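# Seat a blue 3-long brick on the white plate

## Task

Take a blue brick three studs long and push it fully down onto the studs of the white plate, at the spot the reference picture 'shape' marks as brick 1. At the end, neither hand may be in contact with any brick.

## Robot and tools

Robot: two arms. left_arm carries a left hand and sits on the +y side; right_arm carries a right hand. The arm names have nothing to do with image sides. Measured bases in the scene frame: left_arm (+0.009, +0.234, +0.047) m, right_arm (+0.042, -0.351, +0.001) m, both turned almost not at all about z. Scene frame: origin at table-top height midway between the nominal bases, +x out over the table, +z up. A camera stand stands behind the arms. Loose parts may get an occasional small nudge.

Frames: every hand pose, velocity, Hand target and wrist-camera pose is given in that arm's own base frame. Fixed cameras and the table use the scene frame. The hand point is a spot 0.05 m in front of the palm and 0.15 m from the wrist face along the fingers. Its +z runs along straight fingers, +y comes out of the palm, +x runs across the palm away from the thumb on the right hand (toward the thumb on the left hand). Straight fingertips end 0.06-0.07 m past the point along +z, with their centre lines 0.06 m toward -y. A wrist bracket on the little-finger side can strike things. Expect the hand to rest 1-3 cm (sometimes 5 cm) off the command, usually low; this alone does not mean contact. Commanded orientation is clipped to within 40 degrees of the measured one each step.

Row layout (used by execute_actions and move): 28 numbers, each in [-1, 1], always for both arms. Order: left dx, dy, dz, rx, ry, rz; left little, ring, middle, index, thumb_bend, thumb_turn, force_limit, speed; then the same 14 for the right arm. dx..rz are offsets, not poses: measured from that arm's Hand target as it stood when the action (or move) began, along that arm's base axes; 1.0 equals 0.6 m of travel or 180 degrees of turn. rx, ry, rz form one rotation vector, turning about the Hand target position. Within one action all rows count from the same start, so a repeated offset in a new call moves further. Six zeros re-request the current Hand target.

Hand numbers: finger and thumb targets run -1 open/straight to +1 closed; thumb_turn -1 beside the palm, +1 opposite the fingers. force_limit maps -1..+1 to about 0..10 N at the fingertip (0..15 N for the two thumb motors). speed rises from near zero at -1 to full at +0.48 and stays full above. No value means 'unchanged': to keep a hand as is, resend the eight numbers last executed for it, or if none yet, its hand_measured six plus hand_force_limit and hand_speed. With the thumb turned in, the hand can grasp objects 0.035-0.065 m thick (a handle down to 0.025 m). For gentle closing use speed -0.94 or lower. To grip harder, raise force_limit and send a target more closed than hand_measured; to loosen, send one more open.

Tools:
- execute_actions(actions, cameras): actions is a list of up to 15 actions; each action is a list of up to 15 rows, one per 1/30 s step; a short action repeats its last row to fill 15 steps (0.5 s). Images return only if actions is empty or cameras names some (['all'] for every camera).
- move(target, speed, blend, blocking, cameras): target is one 28-number row or a list of up to 15 rows, every row an offset from the same starting Hand targets. speed is the top path speed in m/s (0.002 to 4.3, default 0.25; turning up to twice that in rad/s), one value or one per target. blend in metres rounds corners in a list; 0 stops at each. blocking=false returns after about 0.5 s while motion continues. Paths run straight, avoid nothing, last at least 0.5 s and at most 10 s. Hand changes in later targets are applied on arrival.
- wait(seconds 0 to 10, cameras): the scene runs with last commands held.
- stop(cameras): brakes a running move.
- zoom_image(camera, region [x0, y0, x1, y1] in pixels, top-left origin, at most 504 each way): closer view of the newest image of that camera.
- show_instructions(): shows the reference pictures, such as 'shape'.
- finished_scene(scene=1): ends the scene for good.

Cameras (all 504x504): cam_head_left, cam_head_right, cam_high, cam_low, cam_left_wrist, cam_right_wrist. Calibration may be off by a couple of degrees and millimetres.

Results: each arm's end_effector_position (m) and end_effector_quat_wxyz, its Hand target (basis for the next offsets), joint positions, velocities and torques, plus hand_measured, hand_stopped_by (moving, target, force, stalled, fault), hand_load_n (positive when something pushes a finger open; near 0 after a lost grip), hand_force_limit and hand_speed. A move adds a 'move:' line: done, off_target, moving, held or fault, and limits such as paced (pose clipped) or held (steps withheld). done/off_target say nothing about contact. MOTOR HOT appears at 85 °C; at 100 °C the arm goes limp for 30-60 s, so avoid long stretched holds or pushing at unreachable poses.

Joint ranges (rad): waist -2.880..2.880, shoulder 0..3.142, elbow 0..3.019, wrist pitch -1.693..1.571, wrist yaw -1.571..1.571, wrist roll -2.094..2.094.

Avoid: dropping or flinging parts, letting go of a moving part, fast contact and deep press targets (faster and further past contact means harder), letting anything leave the table, the two hands pressing or gripping each other, and paths sweeping near an arm's own base. After pressing, command the target back past the hand point to stop pushing, then open and withdraw so no brick is touched.

Each tool is called after ">>>" by a JSON object that holds its "method" and its "body".

Reference images:

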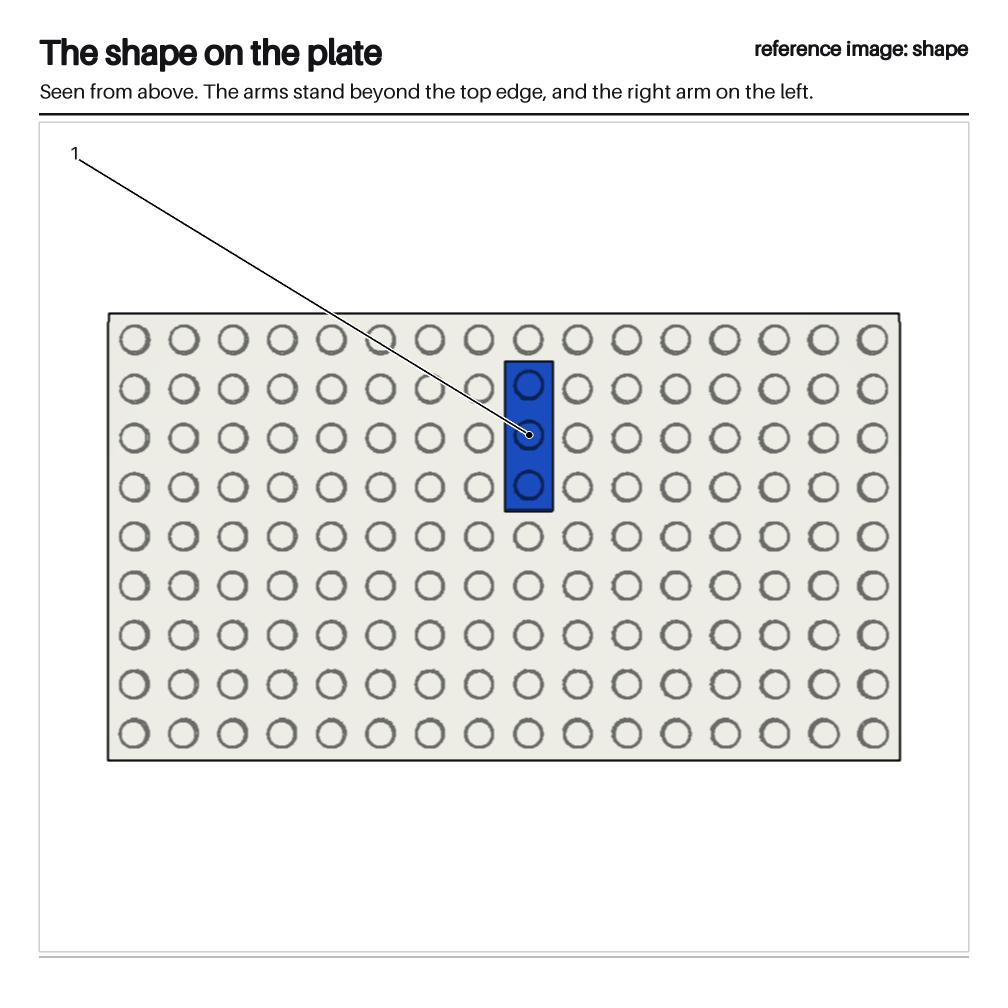

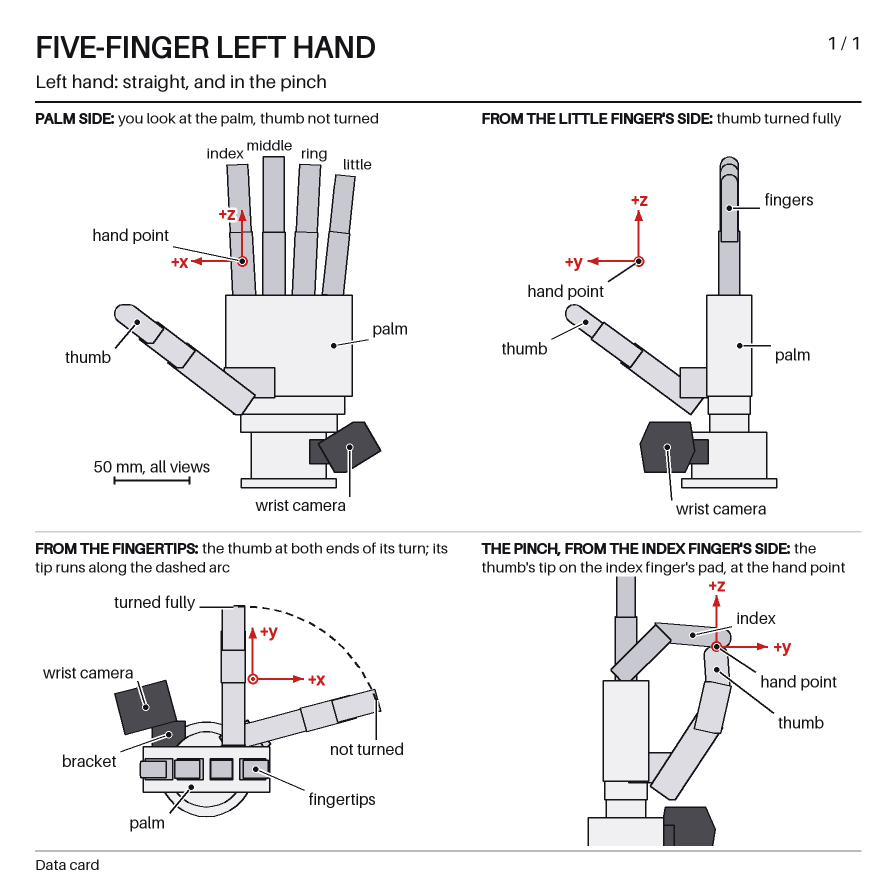

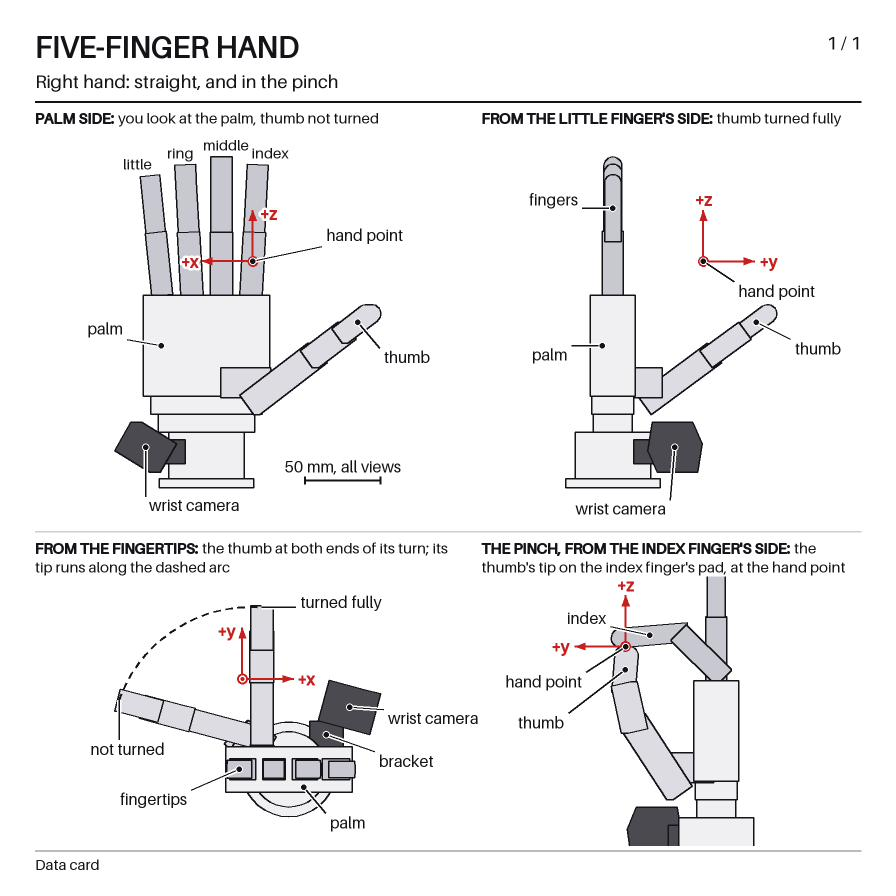

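## Session

>>> {"method": "execute_actions", "body": {"actions": []}}

Scene clock: 0.00 s.
left_arm: end_effector_position=(+0.6748, +0.1642, +0.2587) hand_measured=(-1.000, -1.000, -1.000, -1.000, -1.000, -1.000) hand_load_n=(+0.0, +0.0, +0.0, +0.0, +0.0, +0.0) hand_stopped_by=(target, target, target, target, target, target) hand_force_limit=0.00 hand_speed=-0.80 end_effector_quat_wxyz=(-0.520, +0.785, -0.334, -0.029) | right_arm: end_effector_position=(+0.6173, +0.4260, +0.2142) hand_measured=(-1.000, -1.000, -1.000, -1.000, -1.000, -1.000) hand_load_n=(+0.0, +0.0, +0.0, +0.0, +0.0, +0.0) hand_stopped_by=(target, target, target, target, target, target) hand_force_limit=0.00 hand_speed=-0.80 end_effector_quat_wxyz=(+0.400, -0.548, +0.726, +0.112)
Joint positions: left_arm=[0.05 1.875 1.863 -0.915 -0.963 -0.372] | right_arm=[0.43 1.905 1.701 -0.573 -0.364 0.86]
Joint velocities: within noise
Joint torques (N m): no reading
Heat: left arm: hottest elbow 28 °C; right arm: hottest elbow 34 °C.
Hand target: left_arm +0.6808, +0.1645, +0.2650; -0.523, +0.786, -0.329, -0.023 | right_arm +0.6233, +0.4287, +0.2234; +0.409, -0.548, +0.722, +0.110

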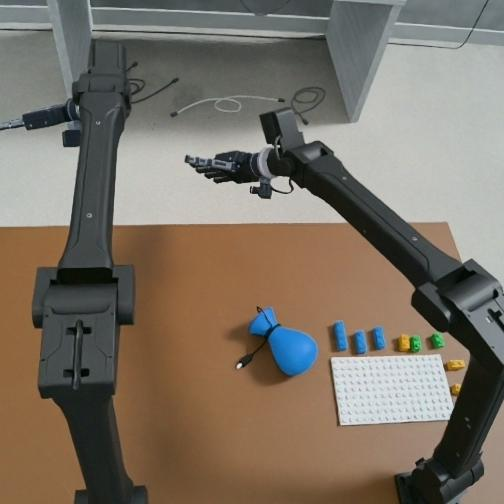

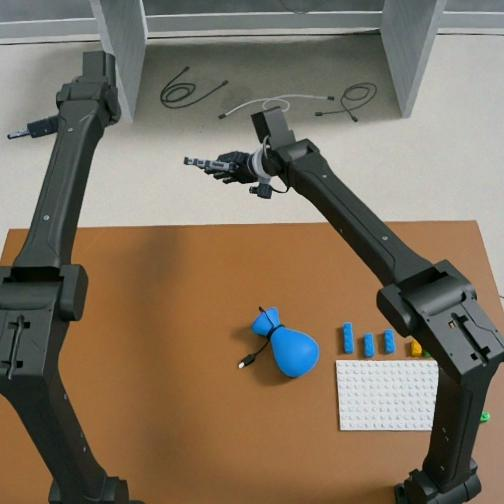

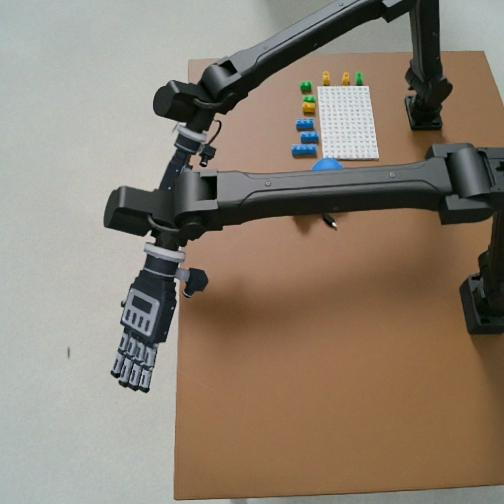

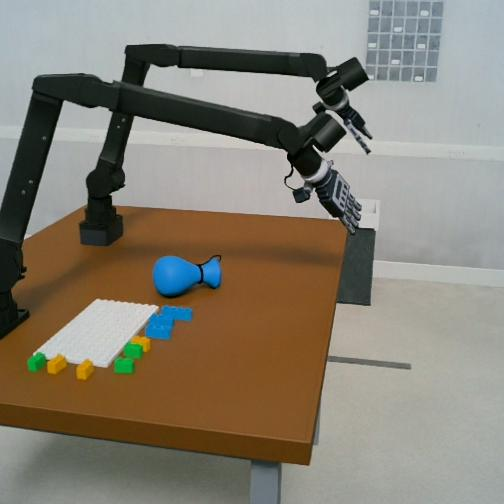

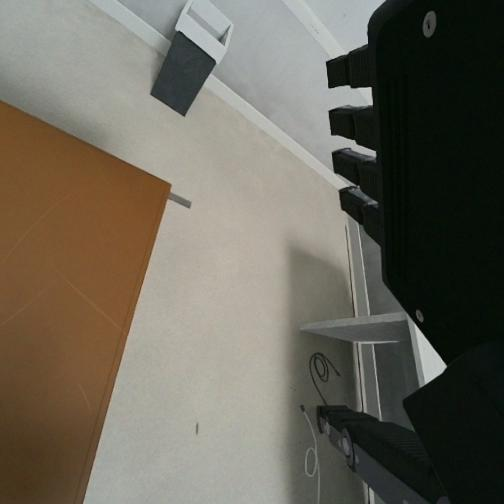

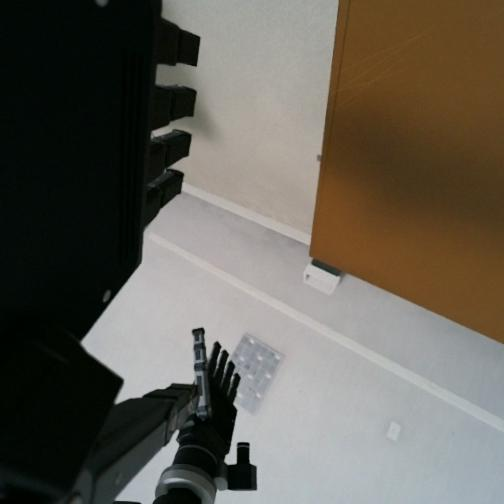

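>>> {"method": "zoom_image", "body": {"camera": "cam_head_left", "region": [230, 290, 490, 450]}}

>>> {"method": "zoom_image", "body": {"camera": "cam_high", "region": [270, 40, 430, 200]}}

>>> {"method": "zoom_image", "body": {"camera": "cam_low", "region": [0, 240, 240, 400]}}

>>> {"method": "zoom_image", "body": {"camera": "cam_head_right", "region": [230, 290, 500, 450]}}

Scaled by 1.938 from the camera's 504x504 image, which has a finer 720x720 frame.

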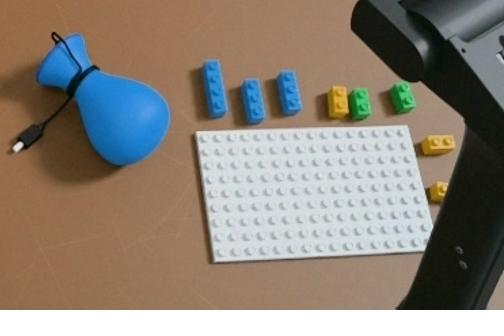

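Scaled by 3.150 from the camera's 504x504 image, which has a finer 720x720 frame.

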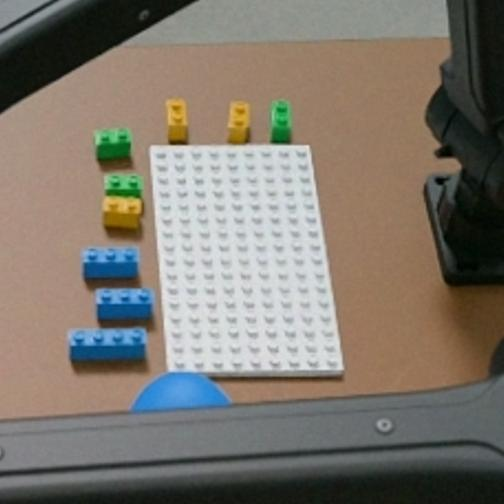

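Scaled by 2.100 from the camera's 504x504 image, which has a finer 720x720 frame.

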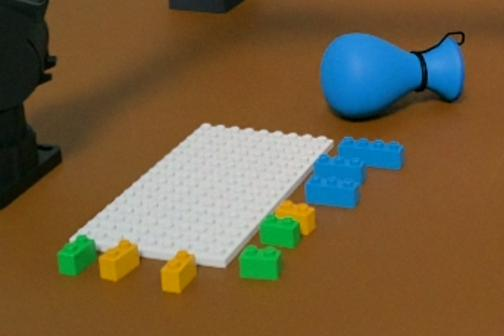

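Scaled by 1.867 from the camera's 504x504 image, which has a finer 720x720 frame.

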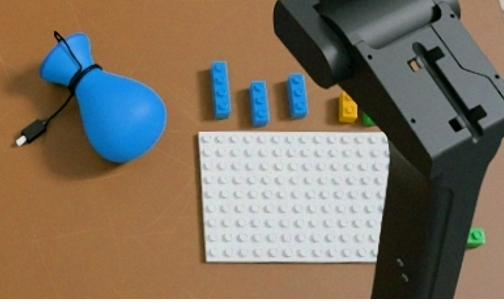

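>>> {"method": "move", "body": {"target": [0,0,0,0,0,0,-1,-1,-1,-1,-1,-1,0,-0.8,-0.0388,-0.7145,0.2943,0,0,-0.1922,-1,-1,-1,-1,-1,-1,0,-0.8], "speed": 0.35}}

Scene clock: 31.63 s.
left_arm: end_effector_position=(+0.6748, +0.1642, +0.2587) hand_measured=(-1.000, -1.000, -1.000, -1.000, -1.000, -1.000) hand_load_n=(+0.0, +0.0, +0.0, +0.0, +0.0, +0.0) hand_stopped_by=(target, target, target, target, target, target) hand_force_limit=0.00 hand_speed=-0.80 end_effector_quat_wxyz=(-0.520, +0.785, -0.334, -0.029) | right_arm: end_effector_position=(+0.5977, +0.0007, +0.3664) hand_measured=(-1.000, -1.000, -1.000, -1.000, -1.000, -1.000) hand_load_n=(+0.0, +0.0, +0.5, +0.0, +0.0, +0.0) hand_stopped_by=(target, target, target, target, target, target) hand_force_limit=0.00 hand_speed=-0.80 end_effector_quat_wxyz=(+0.402, -0.298, +0.866, -0.001)
Joint positions: left_arm=[0.05 1.875 1.863 -0.915 -0.963 -0.372] | right_arm=[-0.227 1.492 1.577 -0.91 -0.398 0.839]
Joint torques (N m): left_arm=[1.38 -16.5 8.8 1.61 -0.72 0.08] | right_arm=[-0.03 -14.39 14.11 1.18 -0.32 -0.16]
Heat: left arm: hottest elbow 31 °C; right arm: hottest elbow 39 °C.
Hand target: left_arm +0.6808, +0.1645, +0.2650; -0.523, +0.786, -0.329, -0.023 | right_arm +0.6000, +0.0000, +0.3999; +0.423, -0.308, +0.852, -0.017
Off the commanded pose: left_arm 0.009 m, 1 deg | right_arm 0.034 m, 4 deg.
move: off_target (right_arm)

>>> {"method": "move", "body": {"target": [0,0,0,0,0,0,-1,-1,-1,-1,-1,-1,0,-0.8,-0.5417,-0.7933,0,0,0,-0.3333,-1,-1,-1,-1,-1,-1,0,-0.8], "speed": 0.35, "cameras": ["all"]}}

Scene clock: 34.63 s.
left_arm: end_effector_position=(+0.6748, +0.1642, +0.2587) hand_measured=(-1.000, -1.000, -1.000, -1.000, -1.000, -1.000) hand_load_n=(+0.0, +0.0, +0.0, +0.0, +0.0, +0.0) hand_stopped_by=(target, target, target, target, target, target) hand_force_limit=0.00 hand_speed=-0.80 end_effector_quat_wxyz=(-0.520, +0.785, -0.334, -0.029) | right_arm: end_effector_position=(+0.2722, -0.4624, +0.3800) hand_measured=(-1.000, -1.000, -1.000, -1.000, -1.000, -1.000) hand_load_n=(+0.0, +0.0, +0.0, +0.0, +0.0, +0.0) hand_stopped_by=(target, target, target, target, target, target) hand_force_limit=0.00 hand_speed=-0.80 end_effector_quat_wxyz=(+0.351, +0.166, +0.898, -0.207)
Joint positions: left_arm=[0.05 1.875 1.863 -0.915 -0.963 -0.372] | right_arm=[-1.299 1.338 1.451 -0.936 -0.423 0.804]
Joint torques (N m): left_arm=[1.79 -16.21 8.77 1.65 -0.75 0.09] | right_arm=[-0.15 -9.47 14.05 1.78 -0.08 -0.07]
Heat: left arm: hottest elbow 31 °C; right arm: hottest elbow 39 °C.
Hand target: left_arm +0.6808, +0.1645, +0.2650; -0.523, +0.786, -0.329, -0.023 | right_arm +0.2750, -0.4760, +0.4000; +0.358, +0.159, +0.892, -0.226
Off the commanded pose: left_arm 0.009 m, 1 deg | right_arm 0.024 m, 3 deg.
move: off_target (right_arm)
camera_calibration:
cam_right_wrist: T_world_to_cam=[[0.243258, 0.845141, -0.475986, 0.508923], [0.389816, 0.364171, 0.845827, -0.260394], [0.888183, -0.391301, -0.240862, -0.21839], [0, 0, 0, 1]] pos_world=[0.171676, -0.420739, 0.409887]

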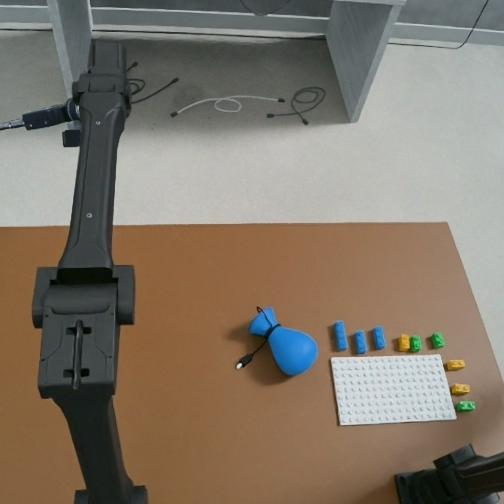

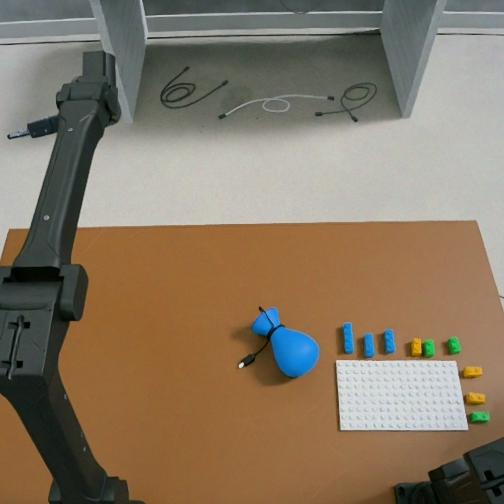

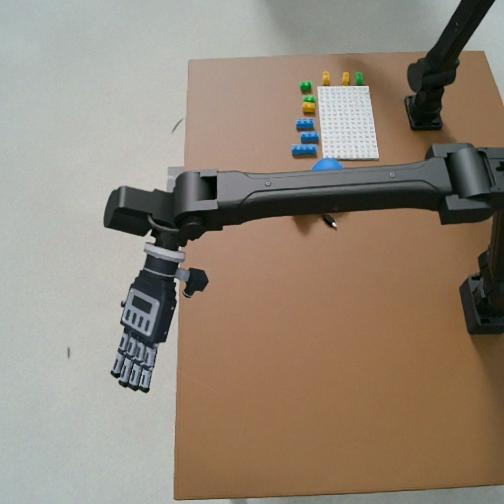

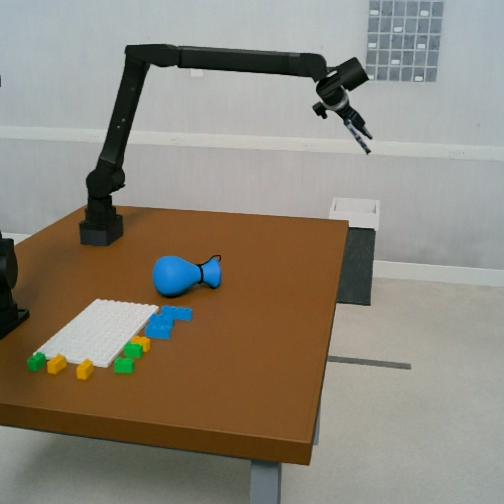

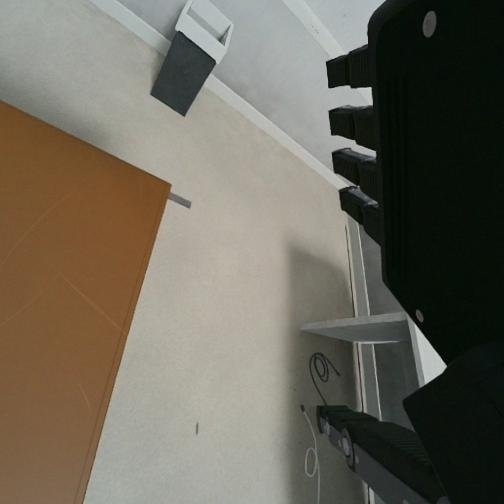

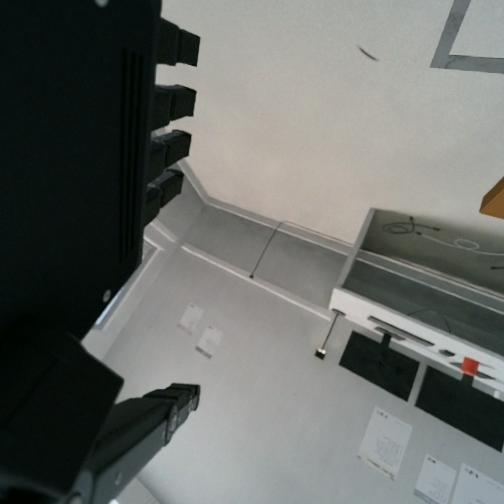

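>>> {"method": "zoom_image", "body": {"camera": "cam_head_right", "region": [325, 310, 500, 445]}}

>>> {"method": "zoom_image", "body": {"camera": "cam_head_left", "region": [320, 310, 485, 435]}}

>>> {"method": "zoom_image", "body": {"camera": "cam_high", "region": [280, 60, 390, 170]}}

>>> {"method": "zoom_image", "body": {"camera": "cam_low", "region": [20, 280, 200, 390]}}

Scaled by 2.880 from the camera's 504x504 image, which has a finer 720x720 frame.

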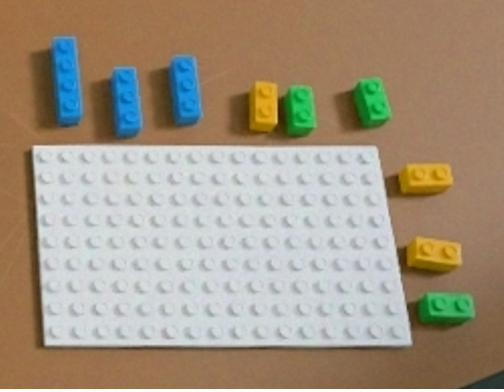

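Scaled by 3.055 from the camera's 504x504 image, which has a finer 720x720 frame.

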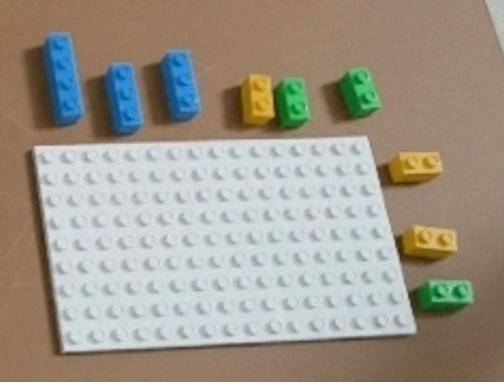

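Scaled by 4.582 from the camera's 504x504 image, which has a finer 720x720 frame.

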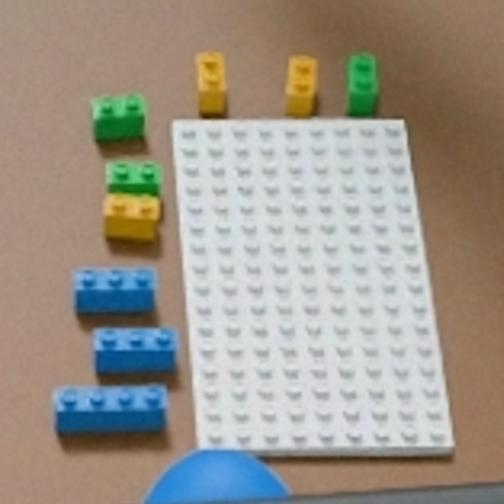

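Scaled by 2.800 from the camera's 504x504 image, which has a finer 720x720 frame.

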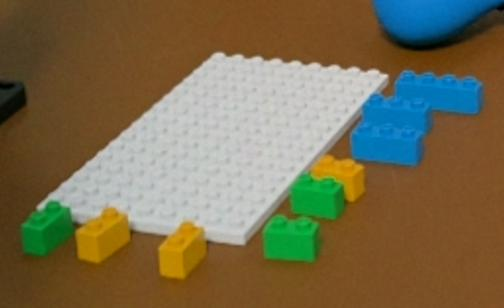

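>>> {"method": "move", "body": {"target": [-0.1347,-0.6075,0.025,-0.1465,0.0169,-0.4134,-1,-1,-0.05,-0.03,-0.4,1,0,-0.4,0,0,0,0,0,0,-1,-1,-1,-1,-1,-1,0,-0.8], "speed": 0.35}}

Scene clock: 52.67 s.
left_arm: end_effector_position=(+0.5952, -0.1934, +0.2739) hand_measured=(-1.000, -1.000, -0.050, -0.030, -0.400, +1.000) hand_load_n=(+0.0, +0.0, +0.0, +0.0, +0.0, +0.0) hand_stopped_by=(target, target, target, target, target, target) hand_force_limit=0.00 hand_speed=-0.40 end_effector_quat_wxyz=(+0.235, -0.533, +0.740, -0.338) | right_arm: end_effector_position=(+0.2722, -0.4624, +0.3800) hand_measured=(-1.000, -1.000, -1.000, -1.000, -1.000, -1.000) hand_load_n=(+0.0, +0.0, -0.5, +0.0, +0.0, -0.5) hand_stopped_by=(target, target, target, target, target, target) hand_force_limit=0.00 hand_speed=-0.80 end_effector_quat_wxyz=(+0.351, +0.166, +0.898, -0.207)
Joint positions: left_arm=[-0.247 1.557 1.521 -0.689 0.069 0.044] | right_arm=[-1.299 1.338 1.451 -0.936 -0.423 0.804]
Joint torques (N m): left_arm=[1.03 -12.81 8.27 2.55 0.07 0.23] | right_arm=[0.09 -9.52 14.08 1.81 -0.1 -0.04]
Heat: left arm: hottest elbow 33 °C; right arm: hottest elbow 40 °C.
Hand target: left_arm +0.6000, -0.2001, +0.2801; +0.243, -0.519, +0.742, -0.347 | right_arm +0.2750, -0.4760, +0.4000; +0.358, +0.159, +0.892, -0.226
Off the commanded pose: left_arm 0.010 m, 2 deg | right_arm 0.024 m, 3 deg.
move: off_target (right_arm)

>>> {"method": "move", "body": {"target": [-0.38,-0.572,-0.3668,-0.0239,-0.0173,-0.3797,-1,-1,-0.05,-0.03,-0.4,1,0,-0.4,0,0,0,0,0,0,-1,-1,-1,-1,-1,-1,0,-0.8], "speed": 0.3, "cameras": ["all"]}}

Scene clock: 56.80 s.
left_arm: end_effector_position=(+0.3602, -0.5279, +0.0530) hand_measured=(-1.000, -1.000, -0.050, -0.030, -0.400, +1.000) hand_load_n=(-0.5, +0.0, +0.0, +0.0, +0.0, +0.0) hand_stopped_by=(target, target, target, target, target, target) hand_force_limit=0.00 hand_speed=-0.40 end_effector_quat_wxyz=(-0.005, -0.027, +0.892, -0.450) | right_arm: end_effector_position=(+0.2722, -0.4624, +0.3800) hand_measured=(-1.000, -1.000, -1.000, -1.000, -1.000, -1.000) hand_load_n=(+0.0, +0.0, +0.0, +0.0, +0.0, +0.0) hand_stopped_by=(target, target, target, target, target, target) hand_force_limit=0.00 hand_speed=-0.80 end_effector_quat_wxyz=(+0.351, +0.166, +0.898, -0.207)
Joint positions: left_arm=[-0.803 1.849 1.275 -0.216 0.58 0.463] | right_arm=[-1.299 1.338 1.451 -0.936 -0.423 0.804]
Joint torques (N m): left_arm=[1.79 -13.68 9.03 2.3 0.36 0.2] | right_arm=[0.03 -9.23 14.05 1.8 -0.1 -0.04]
Heat: left arm: hottest elbow 33 °C; right arm: hottest elbow 40 °C.
Hand target: left_arm +0.3720, -0.5432, +0.0599; +0.006, -0.012, +0.887, -0.462 | right_arm +0.2750, -0.4760, +0.4000; +0.358, +0.159, +0.892, -0.226
Off the commanded pose: left_arm 0.021 m, 3 deg | right_arm 0.024 m, 3 deg.
move: off_target (left_arm, right_arm)
camera_calibration:
cam_left_wrist: T_world_to_cam=[[-0.218065, -0.608033, 0.763376, -0.279009], [-0.897165, 0.432758, 0.0884111, 0.559251], [-0.384114, -0.665594, -0.639875, -0.0650145], [0, 0, 0, 1]] pos_world=[0.415925, -0.45494, 0.121943]
cam_right_wrist: T_world_to_cam=[[0.243258, 0.845141, -0.475986, 0.508923], [0.389816, 0.364171, 0.845827, -0.260394], [0.888183, -0.391301, -0.240862, -0.21839], [0, 0, 0, 1]] pos_world=[0.171676, -0.420739, 0.409887]

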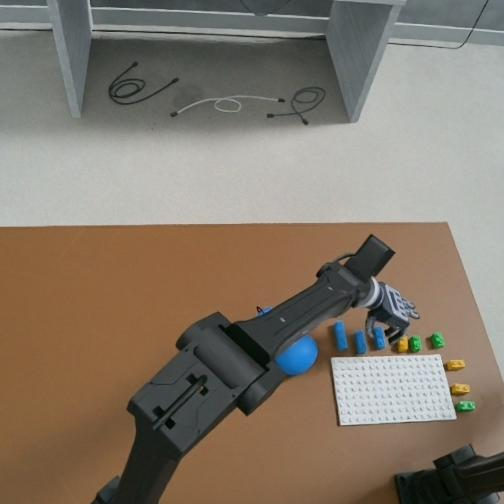

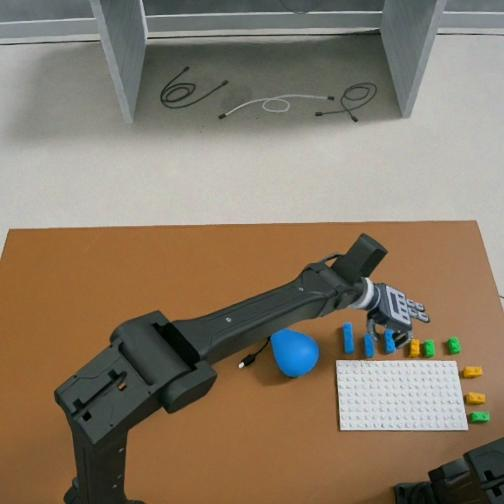

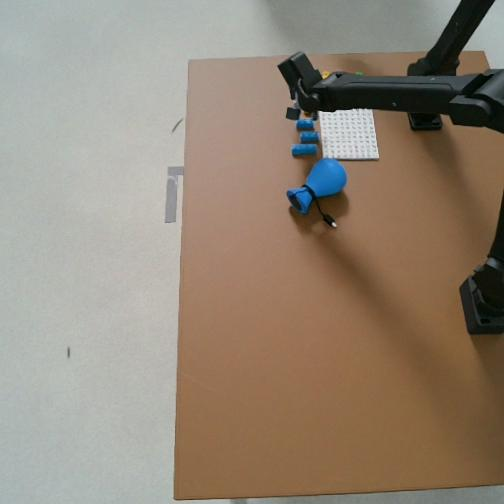

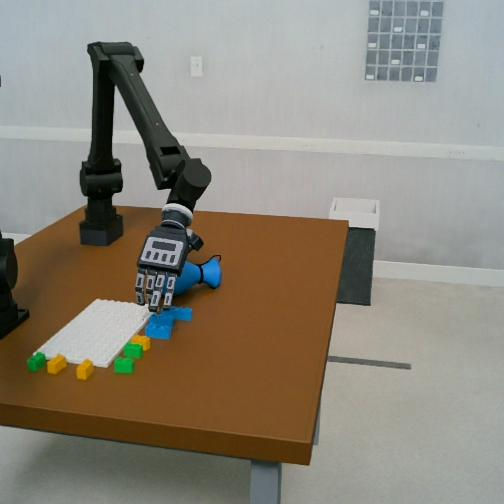

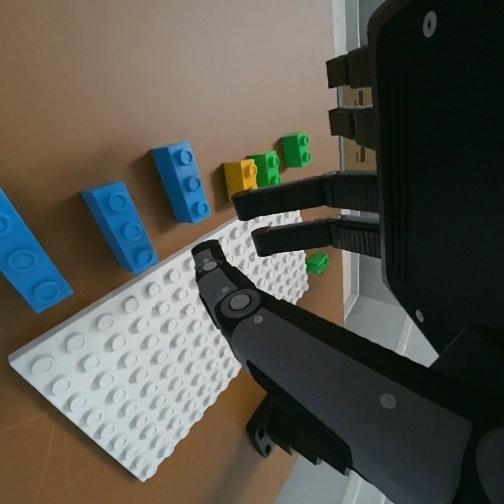

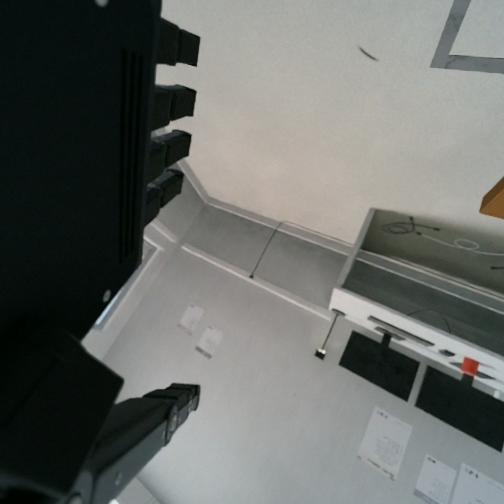

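>>> {"method": "zoom_image", "body": {"camera": "cam_left_wrist", "region": [60, 100, 360, 300]}}

>>> {"method": "zoom_image", "body": {"camera": "cam_head_right", "region": [325, 260, 475, 400]}}

>>> {"method": "zoom_image", "body": {"camera": "cam_low", "region": [110, 210, 220, 360]}}

Scaled by 1.680 from the camera's 504x504 image, which has a finer 720x720 frame.

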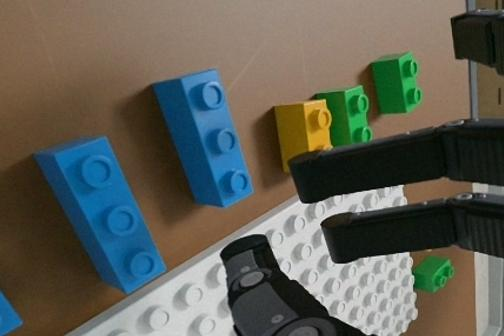

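Scaled by 3.360 from the camera's 504x504 image, which has a finer 720x720 frame.

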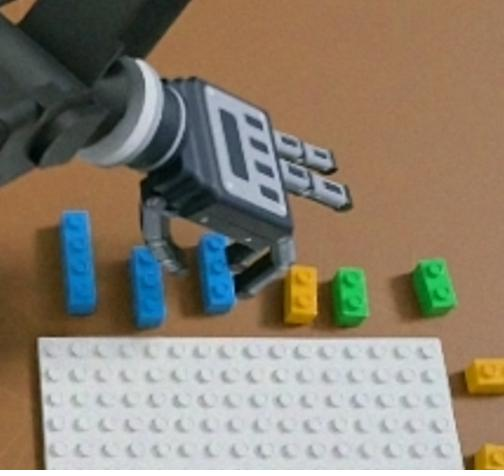

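Scaled by 3.360 from the camera's 504x504 image, which has a finer 720x720 frame.

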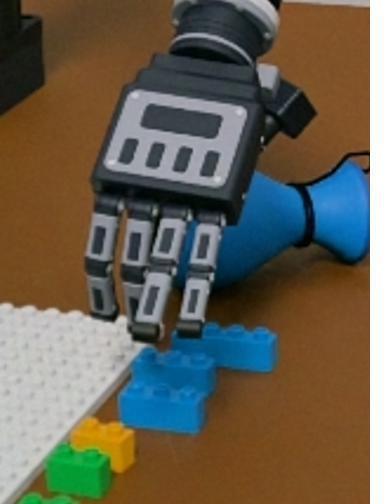

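>>> {"method": "zoom_image", "body": {"camera": "cam_left_wrist", "region": [180, 170, 300, 290]}}

>>> {"method": "zoom_image", "body": {"camera": "cam_left_wrist", "region": [310, 40, 430, 160]}}

>>> {"method": "zoom_image", "body": {"camera": "cam_left_wrist", "region": [140, 130, 260, 250]}}

Scaled by 4.200 from the camera's 504x504 image, which has a finer 720x720 frame.

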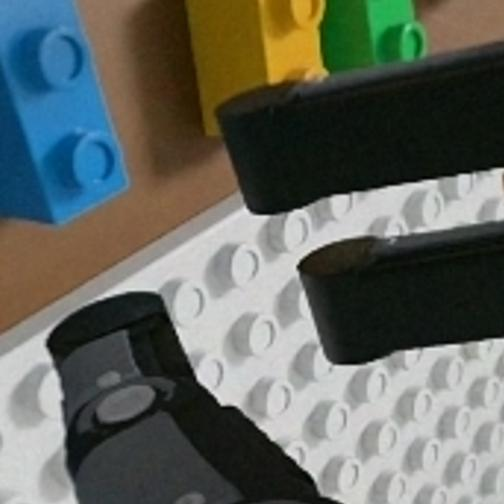

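Scaled by 4.200 from the camera's 504x504 image, which has a finer 720x720 frame.

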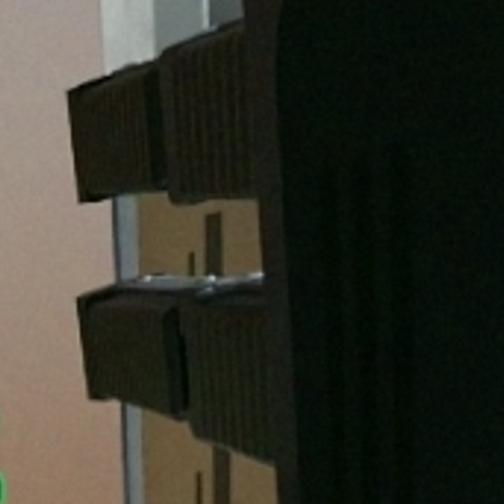

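Scaled by 4.200 from the camera's 504x504 image, which has a finer 720x720 frame.

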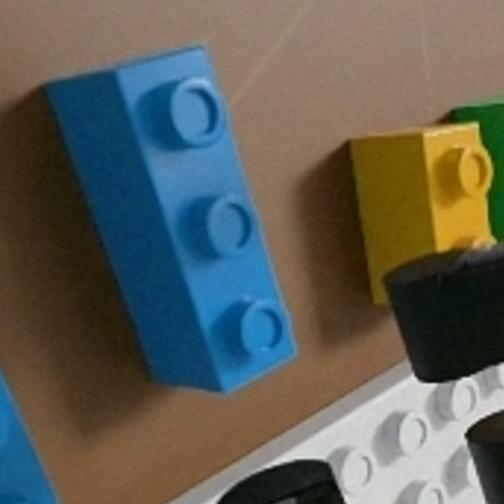

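>>> {"method": "move", "body": {"target": [0.0417,-0.0367,-0.0417,0,-0.01,-0.0139,-1,-1,-0.05,-0.03,-0.4,1,0,-0.4,0,0,0,0,0,0,-1,-1,-1,-1,-1,-1,0,-0.8], "speed": 0.12, "cameras": ["cam_left_wrist","cam_head_right","cam_head_left","cam_low"]}}

Scene clock: 73.83 s.
left_arm: end_effector_position=(+0.3840, -0.5521, +0.0307) hand_measured=(-1.000, -1.000, -0.050, -0.030, -0.400, +1.000) hand_load_n=(+0.0, +0.0, +0.0, +0.0, +0.0, +0.0) hand_stopped_by=(target, target, target, target, target, target) hand_force_limit=0.00 hand_speed=-0.40 end_effector_quat_wxyz=(-0.001, +0.002, +0.892, -0.453) | right_arm: end_effector_position=(+0.2722, -0.4624, +0.3800) hand_measured=(-1.000, -1.000, -1.000, -1.000, -1.000, -1.000) hand_load_n=(+0.0, +0.0, -0.5, +0.0, +0.0, +0.0) hand_stopped_by=(target, target, target, target, target, target) hand_force_limit=0.00 hand_speed=-0.80 end_effector_quat_wxyz=(+0.351, +0.166, +0.898, -0.207)
Joint positions: left_arm=[-0.803 1.956 1.377 -0.216 0.599 0.522] | right_arm=[-1.299 1.338 1.451 -0.936 -0.423 0.804]
Joint torques (N m): left_arm=[1.79 -14.86 9.1 2.22 0.4 0.25] | right_arm=[-0.26 -9.29 14.05 1.81 -0.08 -0.05]
Heat: left arm: hottest elbow 35 °C; right arm: hottest elbow 41 °C.
Hand target: left_arm +0.3970, -0.5652, +0.0349; +0.010, +0.014, +0.886, -0.462 | right_arm +0.2750, -0.4760, +0.4000; +0.358, +0.159, +0.892, -0.226
Off the commanded pose: left_arm 0.019 m, 2 deg | right_arm 0.024 m, 3 deg.
move: off_target (left_arm, right_arm)
camera_calibration:
cam_left_wrist: T_world_to_cam=[[-0.273271, -0.592144, 0.758082, -0.241386], [-0.877761, 0.475895, 0.0553129, 0.610411], [-0.39352, -0.6503, -0.649809, -0.0738336], [0, 0, 0, 1]] pos_world=[0.440776, -0.48144, 0.101249]
Images, in order (width x height): cam_head_left 504x504, cam_head_right 504x504, cam_low 504x504, cam_left_wrist 504x504.

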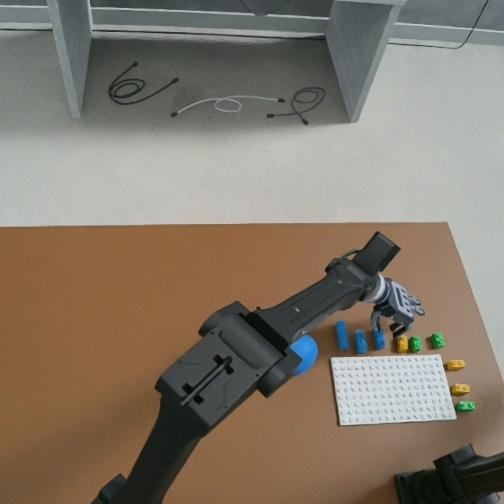

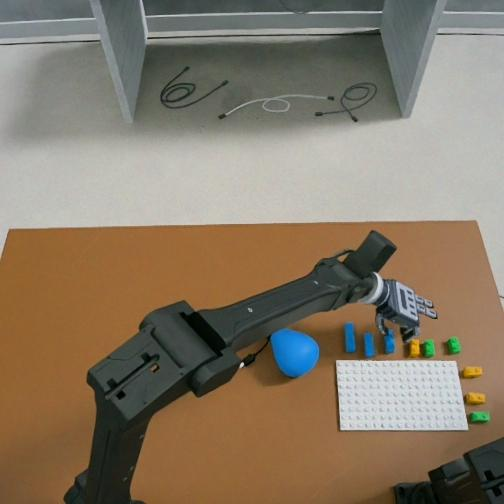

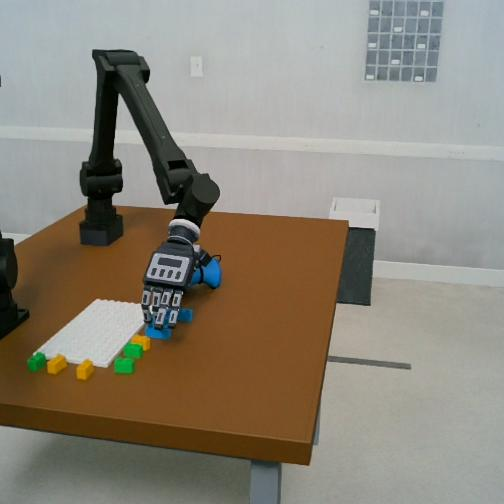

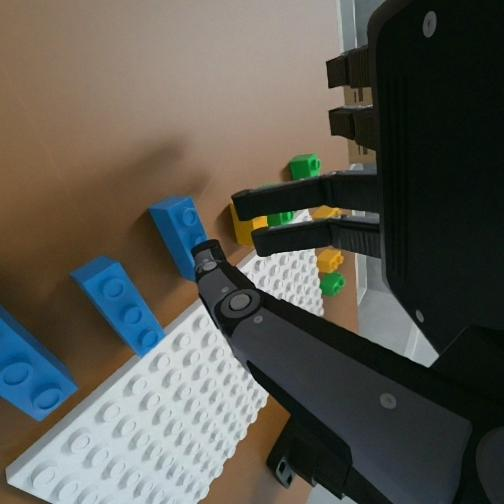

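>>> {"method": "zoom_image", "body": {"camera": "cam_left_wrist", "region": [140, 170, 280, 310]}}

>>> {"method": "zoom_image", "body": {"camera": "cam_head_right", "region": [350, 280, 450, 380]}}

>>> {"method": "zoom_image", "body": {"camera": "cam_low", "region": [120, 230, 220, 360]}}

Scaled by 3.600 from the camera's 504x504 image, which has a finer 720x720 frame.

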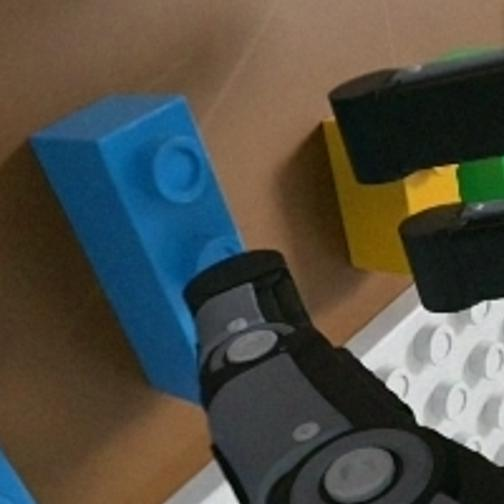

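Scaled by 5.040 from the camera's 504x504 image, which has a finer 720x720 frame.

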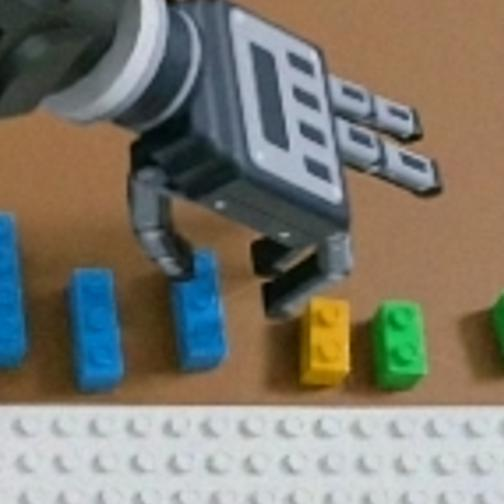

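Scaled by 3.877 from the camera's 504x504 image, which has a finer 720x720 frame.

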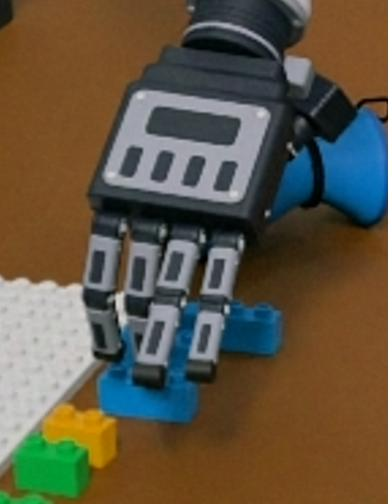

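>>> {"method": "zoom_image", "body": {"camera": "cam_head_left", "region": [340, 280, 440, 380]}}

>>> {"method": "zoom_image", "body": {"camera": "cam_low", "region": [135, 290, 195, 350]}}

Scaled by 5.040 from the camera's 504x504 image, which has a finer 720x720 frame.

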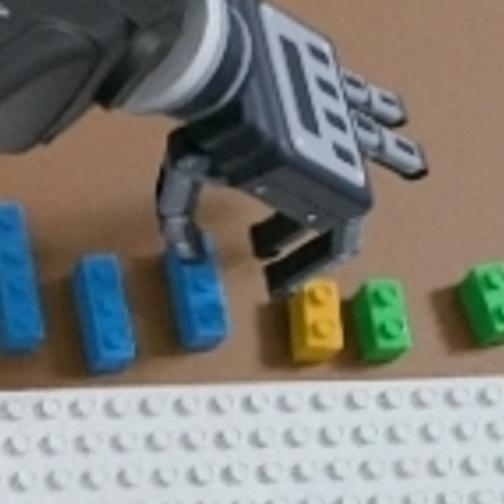

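Scaled by 8.400 from the camera's 504x504 image, which has a finer 720x720 frame.

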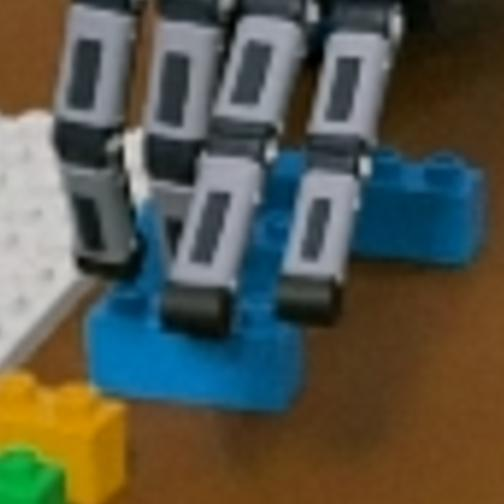

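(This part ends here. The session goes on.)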